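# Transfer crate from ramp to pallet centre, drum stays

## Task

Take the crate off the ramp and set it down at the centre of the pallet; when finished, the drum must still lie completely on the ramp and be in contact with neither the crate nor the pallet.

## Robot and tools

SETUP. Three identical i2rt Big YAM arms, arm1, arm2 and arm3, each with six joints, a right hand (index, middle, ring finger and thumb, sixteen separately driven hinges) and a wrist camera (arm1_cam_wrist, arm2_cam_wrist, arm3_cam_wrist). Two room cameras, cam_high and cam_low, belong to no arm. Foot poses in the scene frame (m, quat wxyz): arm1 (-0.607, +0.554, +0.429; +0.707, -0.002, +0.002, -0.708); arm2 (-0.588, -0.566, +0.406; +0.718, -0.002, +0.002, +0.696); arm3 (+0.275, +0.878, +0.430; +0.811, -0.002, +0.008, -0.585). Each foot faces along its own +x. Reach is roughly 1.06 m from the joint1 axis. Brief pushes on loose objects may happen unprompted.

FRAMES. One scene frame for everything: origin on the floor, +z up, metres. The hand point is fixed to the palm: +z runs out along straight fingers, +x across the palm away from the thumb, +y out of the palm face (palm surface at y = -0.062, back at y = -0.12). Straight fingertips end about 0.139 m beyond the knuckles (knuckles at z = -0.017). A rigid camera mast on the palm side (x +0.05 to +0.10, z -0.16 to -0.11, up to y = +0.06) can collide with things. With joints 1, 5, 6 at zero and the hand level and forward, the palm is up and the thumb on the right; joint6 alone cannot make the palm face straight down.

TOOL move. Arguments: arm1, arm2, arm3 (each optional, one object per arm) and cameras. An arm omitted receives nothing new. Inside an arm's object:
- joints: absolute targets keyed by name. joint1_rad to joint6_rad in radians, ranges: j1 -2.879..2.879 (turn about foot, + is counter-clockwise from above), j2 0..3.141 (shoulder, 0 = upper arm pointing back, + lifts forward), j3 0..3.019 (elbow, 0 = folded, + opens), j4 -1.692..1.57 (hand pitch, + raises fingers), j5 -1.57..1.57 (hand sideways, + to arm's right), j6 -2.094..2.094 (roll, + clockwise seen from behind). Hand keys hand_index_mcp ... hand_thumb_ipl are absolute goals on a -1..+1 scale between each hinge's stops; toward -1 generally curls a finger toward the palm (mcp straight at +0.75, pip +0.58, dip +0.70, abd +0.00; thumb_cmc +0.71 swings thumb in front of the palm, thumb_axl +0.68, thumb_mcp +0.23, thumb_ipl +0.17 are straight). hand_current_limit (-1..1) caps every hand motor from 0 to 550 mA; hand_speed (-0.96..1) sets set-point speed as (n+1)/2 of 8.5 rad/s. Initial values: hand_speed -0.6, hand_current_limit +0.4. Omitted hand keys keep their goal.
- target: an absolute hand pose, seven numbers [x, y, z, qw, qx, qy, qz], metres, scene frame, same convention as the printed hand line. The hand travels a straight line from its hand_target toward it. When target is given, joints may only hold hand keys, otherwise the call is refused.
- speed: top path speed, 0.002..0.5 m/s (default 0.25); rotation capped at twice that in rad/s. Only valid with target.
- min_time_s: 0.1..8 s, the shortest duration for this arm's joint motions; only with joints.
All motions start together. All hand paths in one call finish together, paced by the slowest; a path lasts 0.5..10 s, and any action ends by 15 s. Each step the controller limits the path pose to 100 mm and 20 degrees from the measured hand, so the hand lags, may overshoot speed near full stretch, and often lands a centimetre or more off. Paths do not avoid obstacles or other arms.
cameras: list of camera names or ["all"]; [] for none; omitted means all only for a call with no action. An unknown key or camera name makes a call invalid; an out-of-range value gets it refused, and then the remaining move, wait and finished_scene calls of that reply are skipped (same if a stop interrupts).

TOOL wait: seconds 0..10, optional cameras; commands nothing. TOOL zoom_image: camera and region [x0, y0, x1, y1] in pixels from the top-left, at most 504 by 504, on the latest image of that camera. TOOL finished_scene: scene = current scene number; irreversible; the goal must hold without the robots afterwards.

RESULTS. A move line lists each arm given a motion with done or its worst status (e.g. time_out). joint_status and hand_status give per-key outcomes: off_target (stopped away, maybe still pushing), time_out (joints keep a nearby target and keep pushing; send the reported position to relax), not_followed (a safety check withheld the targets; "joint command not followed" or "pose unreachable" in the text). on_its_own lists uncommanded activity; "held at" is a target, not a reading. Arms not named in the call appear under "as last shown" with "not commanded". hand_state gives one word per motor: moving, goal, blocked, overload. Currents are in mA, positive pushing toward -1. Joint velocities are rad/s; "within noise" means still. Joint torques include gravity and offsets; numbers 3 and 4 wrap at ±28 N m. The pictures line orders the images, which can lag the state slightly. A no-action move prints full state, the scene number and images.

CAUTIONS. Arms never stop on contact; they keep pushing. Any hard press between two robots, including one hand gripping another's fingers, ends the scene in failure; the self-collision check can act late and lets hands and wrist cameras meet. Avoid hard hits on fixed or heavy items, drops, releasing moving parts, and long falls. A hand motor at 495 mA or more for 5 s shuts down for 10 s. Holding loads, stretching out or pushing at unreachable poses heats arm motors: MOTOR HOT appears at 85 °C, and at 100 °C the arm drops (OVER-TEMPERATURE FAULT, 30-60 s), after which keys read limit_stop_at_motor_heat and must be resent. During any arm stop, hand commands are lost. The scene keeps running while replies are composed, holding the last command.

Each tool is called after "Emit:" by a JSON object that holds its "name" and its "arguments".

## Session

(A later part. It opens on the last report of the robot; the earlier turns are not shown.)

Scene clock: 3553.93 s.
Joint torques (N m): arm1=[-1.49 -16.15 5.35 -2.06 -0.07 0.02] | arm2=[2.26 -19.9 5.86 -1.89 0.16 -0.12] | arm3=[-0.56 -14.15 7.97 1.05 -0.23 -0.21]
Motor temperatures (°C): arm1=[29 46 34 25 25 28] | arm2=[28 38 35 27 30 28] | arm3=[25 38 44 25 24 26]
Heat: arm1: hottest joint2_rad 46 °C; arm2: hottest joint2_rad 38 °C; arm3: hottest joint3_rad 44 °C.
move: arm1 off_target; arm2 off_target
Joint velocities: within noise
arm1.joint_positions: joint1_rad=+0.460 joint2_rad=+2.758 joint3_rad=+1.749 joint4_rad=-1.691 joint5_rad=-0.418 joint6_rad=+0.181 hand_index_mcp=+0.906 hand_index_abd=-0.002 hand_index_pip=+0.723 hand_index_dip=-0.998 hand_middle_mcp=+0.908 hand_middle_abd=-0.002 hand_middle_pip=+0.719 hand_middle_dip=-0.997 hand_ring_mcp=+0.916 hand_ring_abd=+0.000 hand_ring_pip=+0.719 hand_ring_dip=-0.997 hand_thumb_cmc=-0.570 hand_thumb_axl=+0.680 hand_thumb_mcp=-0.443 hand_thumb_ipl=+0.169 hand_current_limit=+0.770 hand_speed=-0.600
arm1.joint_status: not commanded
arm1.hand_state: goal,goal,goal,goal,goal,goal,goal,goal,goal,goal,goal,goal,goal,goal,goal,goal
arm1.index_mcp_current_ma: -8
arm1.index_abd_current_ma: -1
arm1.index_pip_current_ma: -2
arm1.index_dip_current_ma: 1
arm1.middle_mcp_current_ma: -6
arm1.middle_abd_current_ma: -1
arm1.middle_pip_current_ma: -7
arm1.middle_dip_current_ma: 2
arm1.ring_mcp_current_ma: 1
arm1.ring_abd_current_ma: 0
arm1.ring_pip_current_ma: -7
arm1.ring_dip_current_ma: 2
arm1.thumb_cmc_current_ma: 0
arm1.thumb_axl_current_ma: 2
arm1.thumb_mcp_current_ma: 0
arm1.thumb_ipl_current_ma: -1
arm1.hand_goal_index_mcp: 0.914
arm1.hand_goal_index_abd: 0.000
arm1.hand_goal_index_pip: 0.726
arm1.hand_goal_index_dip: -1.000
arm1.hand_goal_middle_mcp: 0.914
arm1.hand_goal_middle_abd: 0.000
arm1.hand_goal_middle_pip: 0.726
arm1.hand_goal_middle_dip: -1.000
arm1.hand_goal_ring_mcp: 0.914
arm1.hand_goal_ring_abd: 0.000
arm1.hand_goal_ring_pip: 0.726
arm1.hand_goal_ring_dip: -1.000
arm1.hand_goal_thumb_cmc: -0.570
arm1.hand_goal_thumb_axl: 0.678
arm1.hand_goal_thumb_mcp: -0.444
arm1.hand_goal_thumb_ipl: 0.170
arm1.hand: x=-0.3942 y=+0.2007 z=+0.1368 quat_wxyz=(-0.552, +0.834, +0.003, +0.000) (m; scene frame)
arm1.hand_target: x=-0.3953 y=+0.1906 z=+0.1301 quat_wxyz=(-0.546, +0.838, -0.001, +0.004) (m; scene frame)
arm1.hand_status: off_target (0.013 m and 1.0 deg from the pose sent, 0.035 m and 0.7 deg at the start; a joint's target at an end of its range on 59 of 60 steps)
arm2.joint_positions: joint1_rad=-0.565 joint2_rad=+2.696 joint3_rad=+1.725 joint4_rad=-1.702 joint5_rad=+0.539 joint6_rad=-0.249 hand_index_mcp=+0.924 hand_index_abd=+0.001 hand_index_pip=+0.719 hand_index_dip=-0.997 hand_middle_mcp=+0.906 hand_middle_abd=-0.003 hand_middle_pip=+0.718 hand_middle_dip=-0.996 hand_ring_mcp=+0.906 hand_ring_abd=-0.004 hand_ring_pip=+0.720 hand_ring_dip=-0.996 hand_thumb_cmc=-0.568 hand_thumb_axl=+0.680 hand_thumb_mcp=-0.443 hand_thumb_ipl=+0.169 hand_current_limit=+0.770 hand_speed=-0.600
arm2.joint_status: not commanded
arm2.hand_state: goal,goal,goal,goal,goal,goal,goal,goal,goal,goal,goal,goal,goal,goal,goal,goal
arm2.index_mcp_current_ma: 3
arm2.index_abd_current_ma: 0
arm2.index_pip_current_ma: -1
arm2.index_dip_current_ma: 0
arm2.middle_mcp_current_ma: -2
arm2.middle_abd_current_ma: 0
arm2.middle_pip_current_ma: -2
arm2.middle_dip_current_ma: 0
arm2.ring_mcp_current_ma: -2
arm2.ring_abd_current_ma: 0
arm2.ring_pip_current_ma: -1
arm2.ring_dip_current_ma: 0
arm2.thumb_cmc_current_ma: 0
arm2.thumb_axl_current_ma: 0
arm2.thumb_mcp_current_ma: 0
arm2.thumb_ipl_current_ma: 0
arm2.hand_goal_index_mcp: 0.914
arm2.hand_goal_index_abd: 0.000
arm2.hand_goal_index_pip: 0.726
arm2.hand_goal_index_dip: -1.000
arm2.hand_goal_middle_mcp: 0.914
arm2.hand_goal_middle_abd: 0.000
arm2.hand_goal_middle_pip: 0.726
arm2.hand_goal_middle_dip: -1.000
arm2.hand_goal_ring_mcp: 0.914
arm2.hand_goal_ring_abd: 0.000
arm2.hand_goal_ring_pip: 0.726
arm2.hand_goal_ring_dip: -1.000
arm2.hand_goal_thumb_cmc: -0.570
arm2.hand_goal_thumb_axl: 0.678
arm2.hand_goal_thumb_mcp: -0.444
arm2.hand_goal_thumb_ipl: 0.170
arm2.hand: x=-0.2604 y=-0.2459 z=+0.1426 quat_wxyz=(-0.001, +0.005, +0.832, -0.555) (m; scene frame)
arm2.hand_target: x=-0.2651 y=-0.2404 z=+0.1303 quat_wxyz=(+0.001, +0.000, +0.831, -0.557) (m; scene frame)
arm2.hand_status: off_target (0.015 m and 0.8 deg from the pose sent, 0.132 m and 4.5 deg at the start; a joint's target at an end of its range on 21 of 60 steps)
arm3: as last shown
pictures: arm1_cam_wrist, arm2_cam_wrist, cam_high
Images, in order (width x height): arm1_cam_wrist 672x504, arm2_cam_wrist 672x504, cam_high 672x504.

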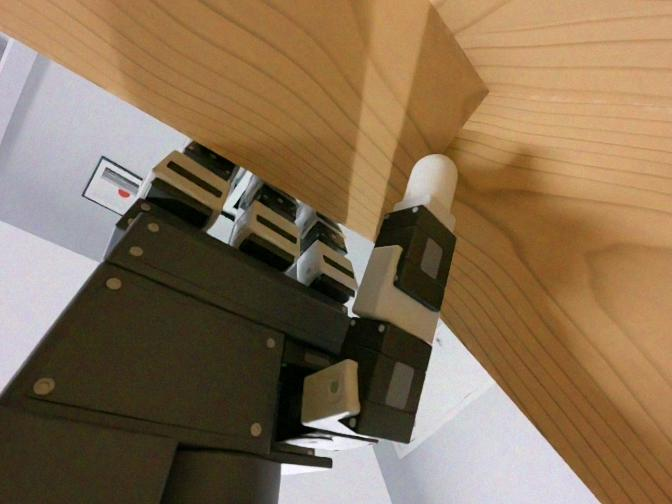

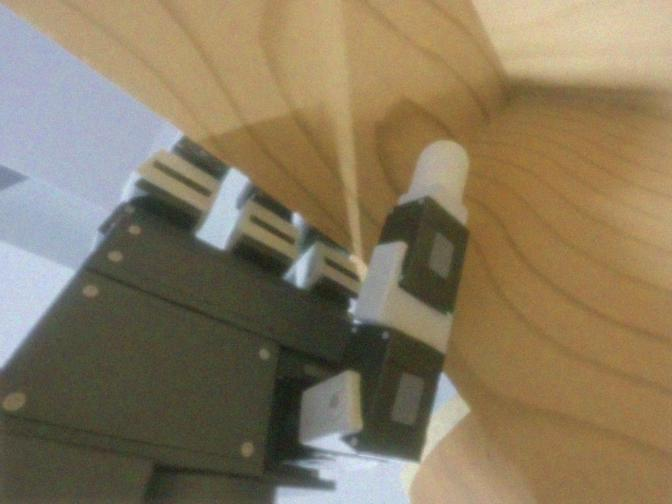

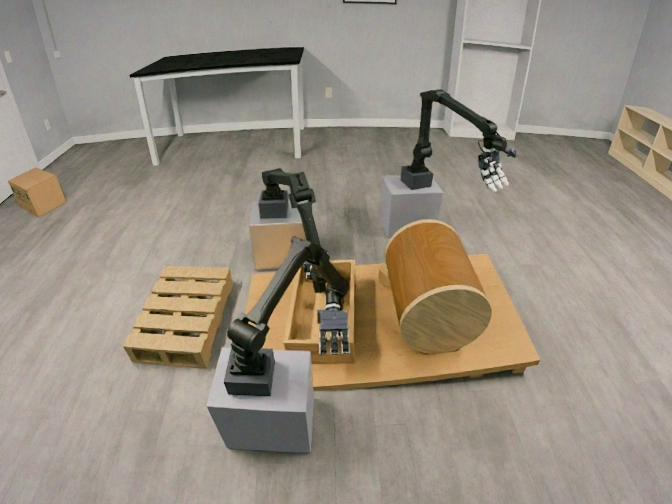

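Emit:
{"name": "move", "arguments": {"arm1": {"joints":{"hand_thumb_mcp":-0.88}}, "arm2": {"joints":{"hand_thumb_mcp":-0.88}}}}

Emit:
{"name": "move", "arguments": {"arm1": {"joints":{"hand_index_pip":-0.15,"hand_middle_pip":-0.15,"hand_ring_pip":-0.15}}, "arm2": {"joints":{"hand_index_pip":-0.15,"hand_middle_pip":-0.15,"hand_ring_pip":-0.15}}}}

Emit:
{"name": "move", "arguments": {"arm1": {"joints":{"hand_index_mcp":0.6,"hand_middle_mcp":0.6,"hand_ring_mcp":0.6,"hand_current_limit":1.0}}, "arm2": {"joints":{"hand_index_mcp":0.6,"hand_middle_mcp":0.6,"hand_ring_mcp":0.6,"hand_current_limit":1.0}}}}

Emit:
{"name": "move", "arguments": {"arm1": {"target":[-0.397,0.20,0.30,0.5592,-0.829,0,0],"speed":0.12,"joints":{"hand_current_limit":0.77}}, "arm2": {"target":[-0.262,-0.25,0.30,0,0,0.829,-0.5592],"speed":0.12,"joints":{"hand_current_limit":0.77}}, "cameras": ["cam_low","cam_high"]}}

Emit:
{"name": "move", "arguments": {"arm1": {"target":[-0.762,0.218,0.30,0.5592,-0.829,0,0],"speed":0.15}, "arm2": {"target":[-0.627,-0.232,0.30,0,0,0.829,-0.5592],"speed":0.15}, "cameras": ["cam_low","cam_high"]}}

Emit:
{"name": "move", "arguments": {"arm1": {"target":[-1.126,0.236,0.30,0.5592,-0.829,0,0],"speed":0.15}, "arm2": {"target":[-0.991,-0.214,0.30,0,0,0.829,-0.5592],"speed":0.15}, "cameras": ["cam_low","cam_high"]}}

Emit:
{"name": "move", "arguments": {"arm1": {"target":[-1.126,0.236,0.23,0.5592,-0.829,0,0],"speed":0.08}, "arm2": {"target":[-0.991,-0.214,0.23,0,0,0.829,-0.5592],"speed":0.08}, "cameras": ["cam_low","cam_high"]}}

Scene clock: 3586.23 s.
Joint torques (N m): arm1=[-0.79 -15.5 5.34 -1.85 -0.08 0.09] | arm2=[1.96 -19.9 5.42 -1.96 0.21 -0.13] | arm3=[-0.44 -14.62 7.9 1.05 -0.24 -0.22]
Motor temperatures (°C): arm1=[29 46 33 25 25 28] | arm2=[28 38 36 27 29 28] | arm3=[25 38 44 25 24 26]
Heat: arm1: hottest joint2_rad 46 °C; arm2: hottest joint2_rad 38 °C; arm3: hottest joint3_rad 44 °C.
move: arm1 done; arm2 off_target
Joint velocities: within noise
arm1.joint_positions: joint1_rad=+0.460 joint2_rad=+2.758 joint3_rad=+1.749 joint4_rad=-1.691 joint5_rad=-0.418 joint6_rad=+0.181 hand_index_mcp=+0.906 hand_index_abd=-0.002 hand_index_pip=+0.723 hand_index_dip=-0.998 hand_middle_mcp=+0.908 hand_middle_abd=-0.002 hand_middle_pip=+0.719 hand_middle_dip=-0.997 hand_ring_mcp=+0.916 hand_ring_abd=+0.000 hand_ring_pip=+0.719 hand_ring_dip=-0.997 hand_thumb_cmc=-0.570 hand_thumb_axl=+0.680 hand_thumb_mcp=-0.870 hand_thumb_ipl=+0.169 hand_current_limit=+0.770 hand_speed=-0.600
arm1.joint_status: all done
arm1.hand_state: goal,goal,goal,goal,goal,goal,goal,goal,goal,goal,goal,goal,goal,goal,goal,goal
arm1.index_mcp_current_ma: -8
arm1.index_abd_current_ma: -1
arm1.index_pip_current_ma: -2
arm1.index_dip_current_ma: 1
arm1.middle_mcp_current_ma: -6
arm1.middle_abd_current_ma: -1
arm1.middle_pip_current_ma: -7
arm1.middle_dip_current_ma: 2
arm1.ring_mcp_current_ma: 1
arm1.ring_abd_current_ma: 0
arm1.ring_pip_current_ma: -7
arm1.ring_dip_current_ma: 2
arm1.thumb_cmc_current_ma: 0
arm1.thumb_axl_current_ma: 2
arm1.thumb_mcp_current_ma: 16
arm1.thumb_ipl_current_ma: -1
arm1.hand_goal_index_mcp: 0.914
arm1.hand_goal_index_abd: 0.000
arm1.hand_goal_index_pip: 0.726
arm1.hand_goal_index_dip: -1.000
arm1.hand_goal_middle_mcp: 0.914
arm1.hand_goal_middle_abd: 0.000
arm1.hand_goal_middle_pip: 0.726
arm1.hand_goal_middle_dip: -1.000
arm1.hand_goal_ring_mcp: 0.914
arm1.hand_goal_ring_abd: 0.000
arm1.hand_goal_ring_pip: 0.726
arm1.hand_goal_ring_dip: -1.000
arm1.hand_goal_thumb_cmc: -0.570
arm1.hand_goal_thumb_axl: 0.678
arm1.hand_goal_thumb_mcp: -0.880
arm1.hand_goal_thumb_ipl: 0.170
arm1.hand: x=-0.3942 y=+0.2007 z=+0.1368 quat_wxyz=(-0.552, +0.834, +0.003, +0.000) (m; scene frame)
arm1.hand_target: x=-0.3953 y=+0.1906 z=+0.1301 quat_wxyz=(-0.546, +0.838, -0.001, +0.004) (m; scene frame)
arm1.hand_status: not commanded
arm2.joint_positions: joint1_rad=-0.565 joint2_rad=+2.696 joint3_rad=+1.730 joint4_rad=-1.702 joint5_rad=+0.538 joint6_rad=-0.248 hand_index_mcp=+0.929 hand_index_abd=+0.001 hand_index_pip=+0.719 hand_index_dip=-0.997 hand_middle_mcp=+0.906 hand_middle_abd=-0.003 hand_middle_pip=+0.718 hand_middle_dip=-0.996 hand_ring_mcp=+0.906 hand_ring_abd=-0.004 hand_ring_pip=+0.720 hand_ring_dip=-0.996 hand_thumb_cmc=-0.568 hand_thumb_axl=+0.680 hand_thumb_mcp=-0.831 hand_thumb_ipl=+0.182 hand_current_limit=+0.770 hand_speed=-0.600
arm2.joint_status: hand_thumb_mcp off_target (ended at -0.831, target -0.880)
arm2.hand_state: goal,goal,goal,goal,goal,goal,goal,goal,goal,goal,goal,goal,goal,goal,blocked,goal
arm2.index_mcp_current_ma: 7
arm2.index_abd_current_ma: 0
arm2.index_pip_current_ma: -1
arm2.index_dip_current_ma: 0
arm2.middle_mcp_current_ma: -2
arm2.middle_abd_current_ma: 0
arm2.middle_pip_current_ma: -2
arm2.middle_dip_current_ma: 0
arm2.ring_mcp_current_ma: -2
arm2.ring_abd_current_ma: 0
arm2.ring_pip_current_ma: -1
arm2.ring_dip_current_ma: 0
arm2.thumb_cmc_current_ma: 0
arm2.thumb_axl_current_ma: 0
arm2.thumb_mcp_current_ma: 80
arm2.thumb_ipl_current_ma: 7
arm2.hand_goal_index_mcp: 0.914
arm2.hand_goal_index_abd: 0.000
arm2.hand_goal_index_pip: 0.726
arm2.hand_goal_index_dip: -1.000
arm2.hand_goal_middle_mcp: 0.914
arm2.hand_goal_middle_abd: 0.000
arm2.hand_goal_middle_pip: 0.726
arm2.hand_goal_middle_dip: -1.000
arm2.hand_goal_ring_mcp: 0.914
arm2.hand_goal_ring_abd: 0.000
arm2.hand_goal_ring_pip: 0.726
arm2.hand_goal_ring_dip: -1.000
arm2.hand_goal_thumb_cmc: -0.570
arm2.hand_goal_thumb_axl: 0.678
arm2.hand_goal_thumb_mcp: -0.880
arm2.hand_goal_thumb_ipl: 0.170
arm2.hand: x=-0.2592 y=-0.2434 z=+0.1429 quat_wxyz=(+0.001, +0.006, +0.833, -0.554) (m; scene frame)
arm2.hand_target: x=-0.2651 y=-0.2405 z=+0.1303 quat_wxyz=(+0.001, +0.000, +0.831, -0.557) (m; scene frame)
arm2.hand_status: not commanded
arm3: as last shown
pictures: none

Scene clock: 3587.33 s.
Joint torques (N m): arm1=[-2.26 -17.14 6.05 -1.96 0.15 0.15] | arm2=[1.79 -20.48 5.34 -1.87 -0.41 -0.14] | arm3=[-0.38 -14.1 7.88 1.11 -0.23 -0.2]
Motor temperatures (°C): arm1=[29 46 33 25 25 28] | arm2=[28 38 36 27 29 28] | arm3=[25 38 44 25 24 26]
Heat: arm1: hottest joint2_rad 46 °C; arm2: hottest joint2_rad 38 °C; arm3: hottest joint3_rad 44 °C.
move: arm1 off_target; arm2 off_target
Joint velocities: within noise
arm1.joint_positions: joint1_rad=+0.475 joint2_rad=+2.778 joint3_rad=+1.736 joint4_rad=-1.691 joint5_rad=-0.424 joint6_rad=+0.171 hand_index_mcp=+0.990 hand_index_abd=-0.002 hand_index_pip=+0.170 hand_index_dip=-0.962 hand_middle_mcp=+0.950 hand_middle_abd=-0.002 hand_middle_pip=+0.122 hand_middle_dip=-0.961 hand_ring_mcp=+0.970 hand_ring_abd=-0.002 hand_ring_pip=-0.006 hand_ring_dip=-0.961 hand_thumb_cmc=-0.570 hand_thumb_axl=+0.682 hand_thumb_mcp=-0.875 hand_thumb_ipl=+0.169 hand_current_limit=+0.770 hand_speed=-0.600
arm1.joint_status: hand_index_pip off_target (ended at +0.170, target -0.150); hand_middle_pip off_target (ended at +0.122, target -0.150); hand_ring_pip off_target (ended at -0.006, target -0.150)
arm1.hand_state: blocked,goal,blocked,blocked,blocked,goal,blocked,blocked,blocked,goal,blocked,blocked,goal,goal,goal,goal
arm1.index_mcp_current_ma: 211
arm1.index_abd_current_ma: -1
arm1.index_pip_current_ma: 487
arm1.index_dip_current_ma: 73
arm1.middle_mcp_current_ma: 72
arm1.middle_abd_current_ma: -1
arm1.middle_pip_current_ma: 487
arm1.middle_dip_current_ma: 74
arm1.ring_mcp_current_ma: 137
arm1.ring_abd_current_ma: -1
arm1.ring_pip_current_ma: 487
arm1.ring_dip_current_ma: 74
arm1.thumb_cmc_current_ma: 0
arm1.thumb_axl_current_ma: 4
arm1.thumb_mcp_current_ma: 6
arm1.thumb_ipl_current_ma: -1
arm1.hand_goal_index_mcp: 0.914
arm1.hand_goal_index_abd: 0.000
arm1.hand_goal_index_pip: -0.150
arm1.hand_goal_index_dip: -1.000
arm1.hand_goal_middle_mcp: 0.914
arm1.hand_goal_middle_abd: 0.000
arm1.hand_goal_middle_pip: -0.150
arm1.hand_goal_middle_dip: -1.000
arm1.hand_goal_ring_mcp: 0.914
arm1.hand_goal_ring_abd: 0.000
arm1.hand_goal_ring_pip: -0.150
arm1.hand_goal_ring_dip: -1.000
arm1.hand_goal_thumb_cmc: -0.570
arm1.hand_goal_thumb_axl: 0.678
arm1.hand_goal_thumb_mcp: -0.880
arm1.hand_goal_thumb_ipl: 0.170
arm1.hand: x=-0.3938 y=+0.2172 z=+0.1292 quat_wxyz=(-0.564, +0.825, +0.008, -0.005) (m; scene frame)
arm1.hand_target: x=-0.3952 y=+0.1904 z=+0.1302 quat_wxyz=(-0.545, +0.838, -0.001, +0.003) (m; scene frame)
arm1.hand_status: not commanded
arm2.joint_positions: joint1_rad=-0.559 joint2_rad=+2.705 joint3_rad=+1.731 joint4_rad=-1.702 joint5_rad=+0.555 joint6_rad=-0.248 hand_index_mcp=+0.987 hand_index_abd=-0.001 hand_index_pip=+0.148 hand_index_dip=-0.958 hand_middle_mcp=+0.960 hand_middle_abd=-0.003 hand_middle_pip=+0.069 hand_middle_dip=-0.950 hand_ring_mcp=+0.945 hand_ring_abd=-0.004 hand_ring_pip=-0.024 hand_ring_dip=-0.953 hand_thumb_cmc=-0.568 hand_thumb_axl=+0.682 hand_thumb_mcp=-0.845 hand_thumb_ipl=+0.178 hand_current_limit=+0.770 hand_speed=-0.600
arm2.joint_status: hand_index_pip off_target (ended at +0.148, target -0.150); hand_middle_pip off_target (ended at +0.069, target -0.150); hand_ring_pip off_target (ended at -0.024, target -0.150)
arm2.hand_state: blocked,goal,blocked,blocked,blocked,goal,blocked,blocked,blocked,goal,blocked,blocked,goal,goal,blocked,goal
arm2.index_mcp_current_ma: 112
arm2.index_abd_current_ma: 0
arm2.index_pip_current_ma: 487
arm2.index_dip_current_ma: 37
arm2.middle_mcp_current_ma: 48
arm2.middle_abd_current_ma: 0
arm2.middle_pip_current_ma: 487
arm2.middle_dip_current_ma: 51
arm2.ring_mcp_current_ma: 24
arm2.ring_abd_current_ma: 0
arm2.ring_pip_current_ma: 271
arm2.ring_dip_current_ma: 47
arm2.thumb_cmc_current_ma: 0
arm2.thumb_axl_current_ma: 1
arm2.thumb_mcp_current_ma: 42
arm2.thumb_ipl_current_ma: 3
arm2.hand_goal_index_mcp: 0.914
arm2.hand_goal_index_abd: 0.000
arm2.hand_goal_index_pip: -0.150
arm2.hand_goal_index_dip: -1.000
arm2.hand_goal_middle_mcp: 0.914
arm2.hand_goal_middle_abd: 0.000
arm2.hand_goal_middle_pip: -0.150
arm2.hand_goal_middle_dip: -1.000
arm2.hand_goal_ring_mcp: 0.914
arm2.hand_goal_ring_abd: 0.000
arm2.hand_goal_ring_pip: -0.150
arm2.hand_goal_ring_dip: -1.000
arm2.hand_goal_thumb_cmc: -0.570
arm2.hand_goal_thumb_axl: 0.678
arm2.hand_goal_thumb_mcp: -0.880
arm2.hand_goal_thumb_ipl: 0.170
arm2.hand: x=-0.2601 y=-0.2446 z=+0.1395 quat_wxyz=(+0.007, -0.002, +0.830, -0.558) (m; scene frame)
arm2.hand_target: x=-0.2652 y=-0.2405 z=+0.1304 quat_wxyz=(+0.001, +0.000, +0.831, -0.557) (m; scene frame)
arm2.hand_status: not commanded
arm3: as last shown
pictures: none

Scene clock: 3588.00 s.
Joint torques (N m): arm1=[-1.67 -17.79 5.91 -2.02 0.07 0.19] | arm2=[1.67 -20.72 5.33 -1.77 -0.61 -0.11] | arm3=[-0.44 -14.21 7.8 1.14 -0.21 -0.21]
Motor temperatures (°C): arm1=[29 46 33 25 25 28] | arm2=[28 38 36 27 29 28] | arm3=[25 38 44 25 24 26]
Heat: arm1: hottest joint2_rad 46 °C; arm2: hottest joint2_rad 38 °C; arm3: hottest joint3_rad 44 °C.
move: arm1 off_target; arm2 off_target
Joint velocities: within noise
arm1.joint_positions: joint1_rad=+0.476 joint2_rad=+2.778 joint3_rad=+1.736 joint4_rad=-1.691 joint5_rad=-0.422 joint6_rad=+0.169 hand_index_mcp=+0.990 hand_index_abd=-0.002 hand_index_pip=+0.161 hand_index_dip=-0.957 hand_middle_mcp=+0.940 hand_middle_abd=-0.002 hand_middle_pip=+0.119 hand_middle_dip=-0.960 hand_ring_mcp=+0.959 hand_ring_abd=-0.002 hand_ring_pip=-0.007 hand_ring_dip=-0.961 hand_thumb_cmc=-0.570 hand_thumb_axl=+0.682 hand_thumb_mcp=-0.875 hand_thumb_ipl=+0.169 hand_current_limit=+1.000 hand_speed=-0.600
arm1.joint_status: hand_index_mcp off_target (ended at +0.990, target +0.600); hand_middle_mcp off_target (ended at +0.940, target +0.600); hand_ring_mcp off_target (ended at +0.959, target +0.600); the others done
arm1.hand_state: blocked,goal,blocked,blocked,blocked,goal,blocked,blocked,blocked,goal,blocked,blocked,goal,goal,goal,goal
arm1.index_mcp_current_ma: 550
arm1.index_abd_current_ma: -1
arm1.index_pip_current_ma: 550
arm1.index_dip_current_ma: 87
arm1.middle_mcp_current_ma: 550
arm1.middle_abd_current_ma: -1
arm1.middle_pip_current_ma: 550
arm1.middle_dip_current_ma: 76
arm1.ring_mcp_current_ma: 550
arm1.ring_abd_current_ma: -1
arm1.ring_pip_current_ma: 483
arm1.ring_dip_current_ma: 74
arm1.thumb_cmc_current_ma: 0
arm1.thumb_axl_current_ma: 4
arm1.thumb_mcp_current_ma: 6
arm1.thumb_ipl_current_ma: -1
arm1.hand_goal_index_mcp: 0.600
arm1.hand_goal_index_abd: 0.000
arm1.hand_goal_index_pip: -0.150
arm1.hand_goal_index_dip: -1.000
arm1.hand_goal_middle_mcp: 0.600
arm1.hand_goal_middle_abd: 0.000
arm1.hand_goal_middle_pip: -0.150
arm1.hand_goal_middle_dip: -1.000
arm1.hand_goal_ring_mcp: 0.600
arm1.hand_goal_ring_abd: 0.000
arm1.hand_goal_ring_pip: -0.150
arm1.hand_goal_ring_dip: -1.000
arm1.hand_goal_thumb_cmc: -0.570
arm1.hand_goal_thumb_axl: 0.678
arm1.hand_goal_thumb_mcp: -0.880
arm1.hand_goal_thumb_ipl: 0.170
arm1.hand: x=-0.3934 y=+0.2173 z=+0.1291 quat_wxyz=(-0.564, +0.825, +0.010, -0.005) (m; scene frame)
arm1.hand_target: x=-0.3952 y=+0.1904 z=+0.1302 quat_wxyz=(-0.545, +0.838, -0.001, +0.004) (m; scene frame)
arm1.hand_status: not commanded
arm2.joint_positions: joint1_rad=-0.558 joint2_rad=+2.706 joint3_rad=+1.731 joint4_rad=-1.705 joint5_rad=+0.560 joint6_rad=-0.250 hand_index_mcp=+0.976 hand_index_abd=-0.003 hand_index_pip=+0.144 hand_index_dip=-0.952 hand_middle_mcp=+0.940 hand_middle_abd=-0.003 hand_middle_pip=+0.066 hand_middle_dip=-0.945 hand_ring_mcp=+0.914 hand_ring_abd=-0.004 hand_ring_pip=-0.024 hand_ring_dip=-0.949 hand_thumb_cmc=-0.568 hand_thumb_axl=+0.682 hand_thumb_mcp=-0.844 hand_thumb_ipl=+0.180 hand_current_limit=+1.000 hand_speed=-0.600
arm2.joint_status: hand_index_mcp off_target (ended at +0.976, target +0.600); hand_middle_mcp off_target (ended at +0.940, target +0.600); hand_ring_mcp off_target (ended at +0.914, target +0.600); the others done
arm2.hand_state: blocked,goal,blocked,blocked,blocked,goal,blocked,blocked,blocked,goal,blocked,blocked,goal,goal,blocked,goal
arm2.index_mcp_current_ma: 550
arm2.index_abd_current_ma: 0
arm2.index_pip_current_ma: 550
arm2.index_dip_current_ma: 47
arm2.middle_mcp_current_ma: 550
arm2.middle_abd_current_ma: 0
arm2.middle_pip_current_ma: 550
arm2.middle_dip_current_ma: 62
arm2.ring_mcp_current_ma: 550
arm2.ring_abd_current_ma: 0
arm2.ring_pip_current_ma: 271
arm2.ring_dip_current_ma: 53
arm2.thumb_cmc_current_ma: 0
arm2.thumb_axl_current_ma: 1
arm2.thumb_mcp_current_ma: 44
arm2.thumb_ipl_current_ma: 5
arm2.hand_goal_index_mcp: 0.600
arm2.hand_goal_index_abd: 0.000
arm2.hand_goal_index_pip: -0.150
arm2.hand_goal_index_dip: -1.000
arm2.hand_goal_middle_mcp: 0.600
arm2.hand_goal_middle_abd: 0.000
arm2.hand_goal_middle_pip: -0.150
arm2.hand_goal_middle_dip: -1.000
arm2.hand_goal_ring_mcp: 0.600
arm2.hand_goal_ring_abd: 0.000
arm2.hand_goal_ring_pip: -0.150
arm2.hand_goal_ring_dip: -1.000
arm2.hand_goal_thumb_cmc: -0.570
arm2.hand_goal_thumb_axl: 0.678
arm2.hand_goal_thumb_mcp: -0.880
arm2.hand_goal_thumb_ipl: 0.170
arm2.hand: x=-0.2601 y=-0.2450 z=+0.1401 quat_wxyz=(+0.008, -0.006, +0.828, -0.560) (m; scene frame)
arm2.hand_target: x=-0.2652 y=-0.2405 z=+0.1303 quat_wxyz=(+0.001, +0.000, +0.831, -0.557) (m; scene frame)
arm2.hand_status: not commanded
arm3: as last shown
pictures: none

Scene clock: 3590.10 s.
Joint torques (N m): arm1=[-1.96 -24.82 2.7 -4.42 -0.97 0.42] | arm2=[-1.14 -29.8 4.9 -4.26 0.72 -0.02] | arm3=[-0.15 -13.86 7.86 1.09 -0.22 -0.18]
Motor temperatures (°C): arm1=[29 46 33 25 26 28] | arm2=[28 39 35 27 29 28] | arm3=[25 38 44 25 24 26]
Heat: arm1: hottest joint2_rad 46 °C; arm2: hottest joint2_rad 39 °C; arm3: hottest joint3_rad 44 °C.
move: arm1 off_target; arm2 off_target
Joint velocities: within noise
arm1.joint_positions: joint1_rad=+0.482 joint2_rad=+2.432 joint3_rad=+1.453 joint4_rad=-1.612 joint5_rad=-0.406 joint6_rad=+0.187 hand_index_mcp=+0.832 hand_index_abd=-0.009 hand_index_pip=+0.161 hand_index_dip=-0.862 hand_middle_mcp=+0.759 hand_middle_abd=-0.004 hand_middle_pip=+0.124 hand_middle_dip=-0.891 hand_ring_mcp=+0.732 hand_ring_abd=-0.002 hand_ring_pip=-0.007 hand_ring_dip=-0.906 hand_thumb_cmc=-0.561 hand_thumb_axl=+0.690 hand_thumb_mcp=-0.750 hand_thumb_ipl=+0.231 hand_current_limit=+0.770 hand_speed=-0.600
arm1.joint_status: all done
arm1.hand_state: blocked,goal,blocked,blocked,blocked,goal,blocked,blocked,blocked,goal,blocked,blocked,goal,goal,blocked,blocked
arm1.index_mcp_current_ma: 487
arm1.index_abd_current_ma: -7
arm1.index_pip_current_ma: 487
arm1.index_dip_current_ma: 465
arm1.middle_mcp_current_ma: 487
arm1.middle_abd_current_ma: -2
arm1.middle_pip_current_ma: 487
arm1.middle_dip_current_ma: 328
arm1.ring_mcp_current_ma: 469
arm1.ring_abd_current_ma: -1
arm1.ring_pip_current_ma: 483
arm1.ring_dip_current_ma: 266
arm1.thumb_cmc_current_ma: 9
arm1.thumb_axl_current_ma: 18
arm1.thumb_mcp_current_ma: 487
arm1.thumb_ipl_current_ma: 219
arm1.hand_goal_index_mcp: 0.600
arm1.hand_goal_index_abd: 0.000
arm1.hand_goal_index_pip: -0.150
arm1.hand_goal_index_dip: -1.000
arm1.hand_goal_middle_mcp: 0.600
arm1.hand_goal_middle_abd: 0.000
arm1.hand_goal_middle_pip: -0.150
arm1.hand_goal_middle_dip: -1.000
arm1.hand_goal_ring_mcp: 0.600
arm1.hand_goal_ring_abd: 0.000
arm1.hand_goal_ring_pip: -0.150
arm1.hand_goal_ring_dip: -1.000
arm1.hand_goal_thumb_cmc: -0.570
arm1.hand_goal_thumb_axl: 0.678
arm1.hand_goal_thumb_mcp: -0.880
arm1.hand_goal_thumb_ipl: 0.170
arm1.on_its_own: hand_index_mcp moved -0.158 toward your old target +0.600; hand_middle_mcp moved -0.181 toward your old target +0.600; hand_ring_mcp moved -0.228 toward your old target +0.600
arm1.hand: x=-0.3955 y=+0.2183 z=+0.2397 quat_wxyz=(-0.510, +0.860, +0.026, +0.007) (m; scene frame)
arm1.hand_target: x=-0.3976 y=+0.2028 z=+0.2942 quat_wxyz=(-0.501, +0.865, -0.004, +0.015) (m; scene frame)
arm1.hand_status: off_target (0.063 m and 7.4 deg from the pose sent, 0.172 m and 1.5 deg at the start; a joint's target at an end of its range on 62 of 63 steps)
arm2.joint_positions: joint1_rad=-0.541 joint2_rad=+2.391 joint3_rad=+1.428 joint4_rad=-1.641 joint5_rad=+0.556 joint6_rad=-0.337 hand_index_mcp=+0.877 hand_index_abd=-0.015 hand_index_pip=+0.150 hand_index_dip=-0.845 hand_middle_mcp=+0.804 hand_middle_abd=-0.004 hand_middle_pip=+0.078 hand_middle_dip=-0.855 hand_ring_mcp=+0.741 hand_ring_abd=-0.004 hand_ring_pip=-0.021 hand_ring_dip=-0.881 hand_thumb_cmc=-0.563 hand_thumb_axl=+0.688 hand_thumb_mcp=-0.787 hand_thumb_ipl=+0.215 hand_current_limit=+0.770 hand_speed=-0.600
arm2.joint_status: all done
arm2.hand_state: blocked,goal,blocked,blocked,blocked,goal,blocked,blocked,blocked,goal,blocked,blocked,goal,goal,blocked,blocked
arm2.index_mcp_current_ma: 487
arm2.index_abd_current_ma: -5
arm2.index_pip_current_ma: 487
arm2.index_dip_current_ma: 403
arm2.middle_mcp_current_ma: 487
arm2.middle_abd_current_ma: 0
arm2.middle_pip_current_ma: 487
arm2.middle_dip_current_ma: 358
arm2.ring_mcp_current_ma: 372
arm2.ring_abd_current_ma: 0
arm2.ring_pip_current_ma: 286
arm2.ring_dip_current_ma: 248
arm2.thumb_cmc_current_ma: 1
arm2.thumb_axl_current_ma: 4
arm2.thumb_mcp_current_ma: 252
arm2.thumb_ipl_current_ma: 73
arm2.hand_goal_index_mcp: 0.600
arm2.hand_goal_index_abd: 0.000
arm2.hand_goal_index_pip: -0.150
arm2.hand_goal_index_dip: -1.000
arm2.hand_goal_middle_mcp: 0.600
arm2.hand_goal_middle_abd: 0.000
arm2.hand_goal_middle_pip: -0.150
arm2.hand_goal_middle_dip: -1.000
arm2.hand_goal_ring_mcp: 0.600
arm2.hand_goal_ring_abd: 0.000
arm2.hand_goal_ring_pip: -0.150
arm2.hand_goal_ring_dip: -1.000
arm2.hand_goal_thumb_cmc: -0.570
arm2.hand_goal_thumb_axl: 0.678
arm2.hand_goal_thumb_mcp: -0.880
arm2.hand_goal_thumb_ipl: 0.170
arm2.on_its_own: hand_index_mcp moved -0.098 toward your old target +0.600; hand_middle_mcp moved -0.135 toward your old target +0.600; hand_ring_mcp moved -0.173 toward your old target +0.600
arm2.hand: x=-0.2906 y=-0.2645 z=+0.2394 quat_wxyz=(+0.005, -0.037, +0.845, -0.534) (m; scene frame)
arm2.hand_target: x=-0.2642 y=-0.2529 z=+0.2954 quat_wxyz=(+0.021, -0.011, +0.858, -0.513) (m; scene frame)
arm2.hand_status: off_target (0.069 m and 5.5 deg from the pose sent, 0.160 m and 1.1 deg at the start; a joint's target at an end of its range on 62 of 63 steps)
arm3: as last shown
pictures: cam_high, cam_low
Images, in order (width x height): cam_high 672x504, cam_low 672x504.

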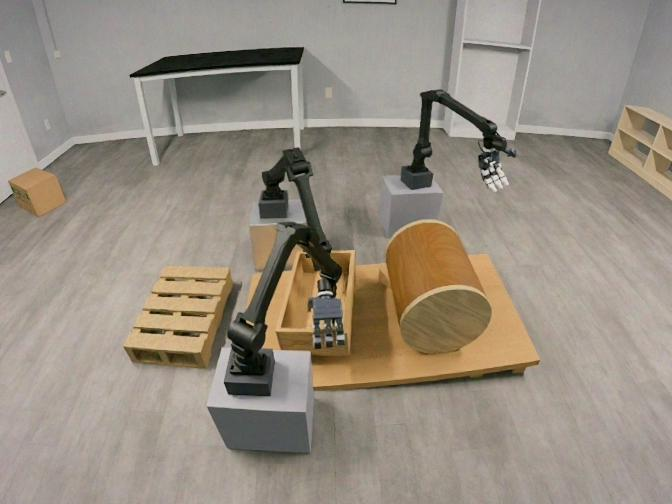

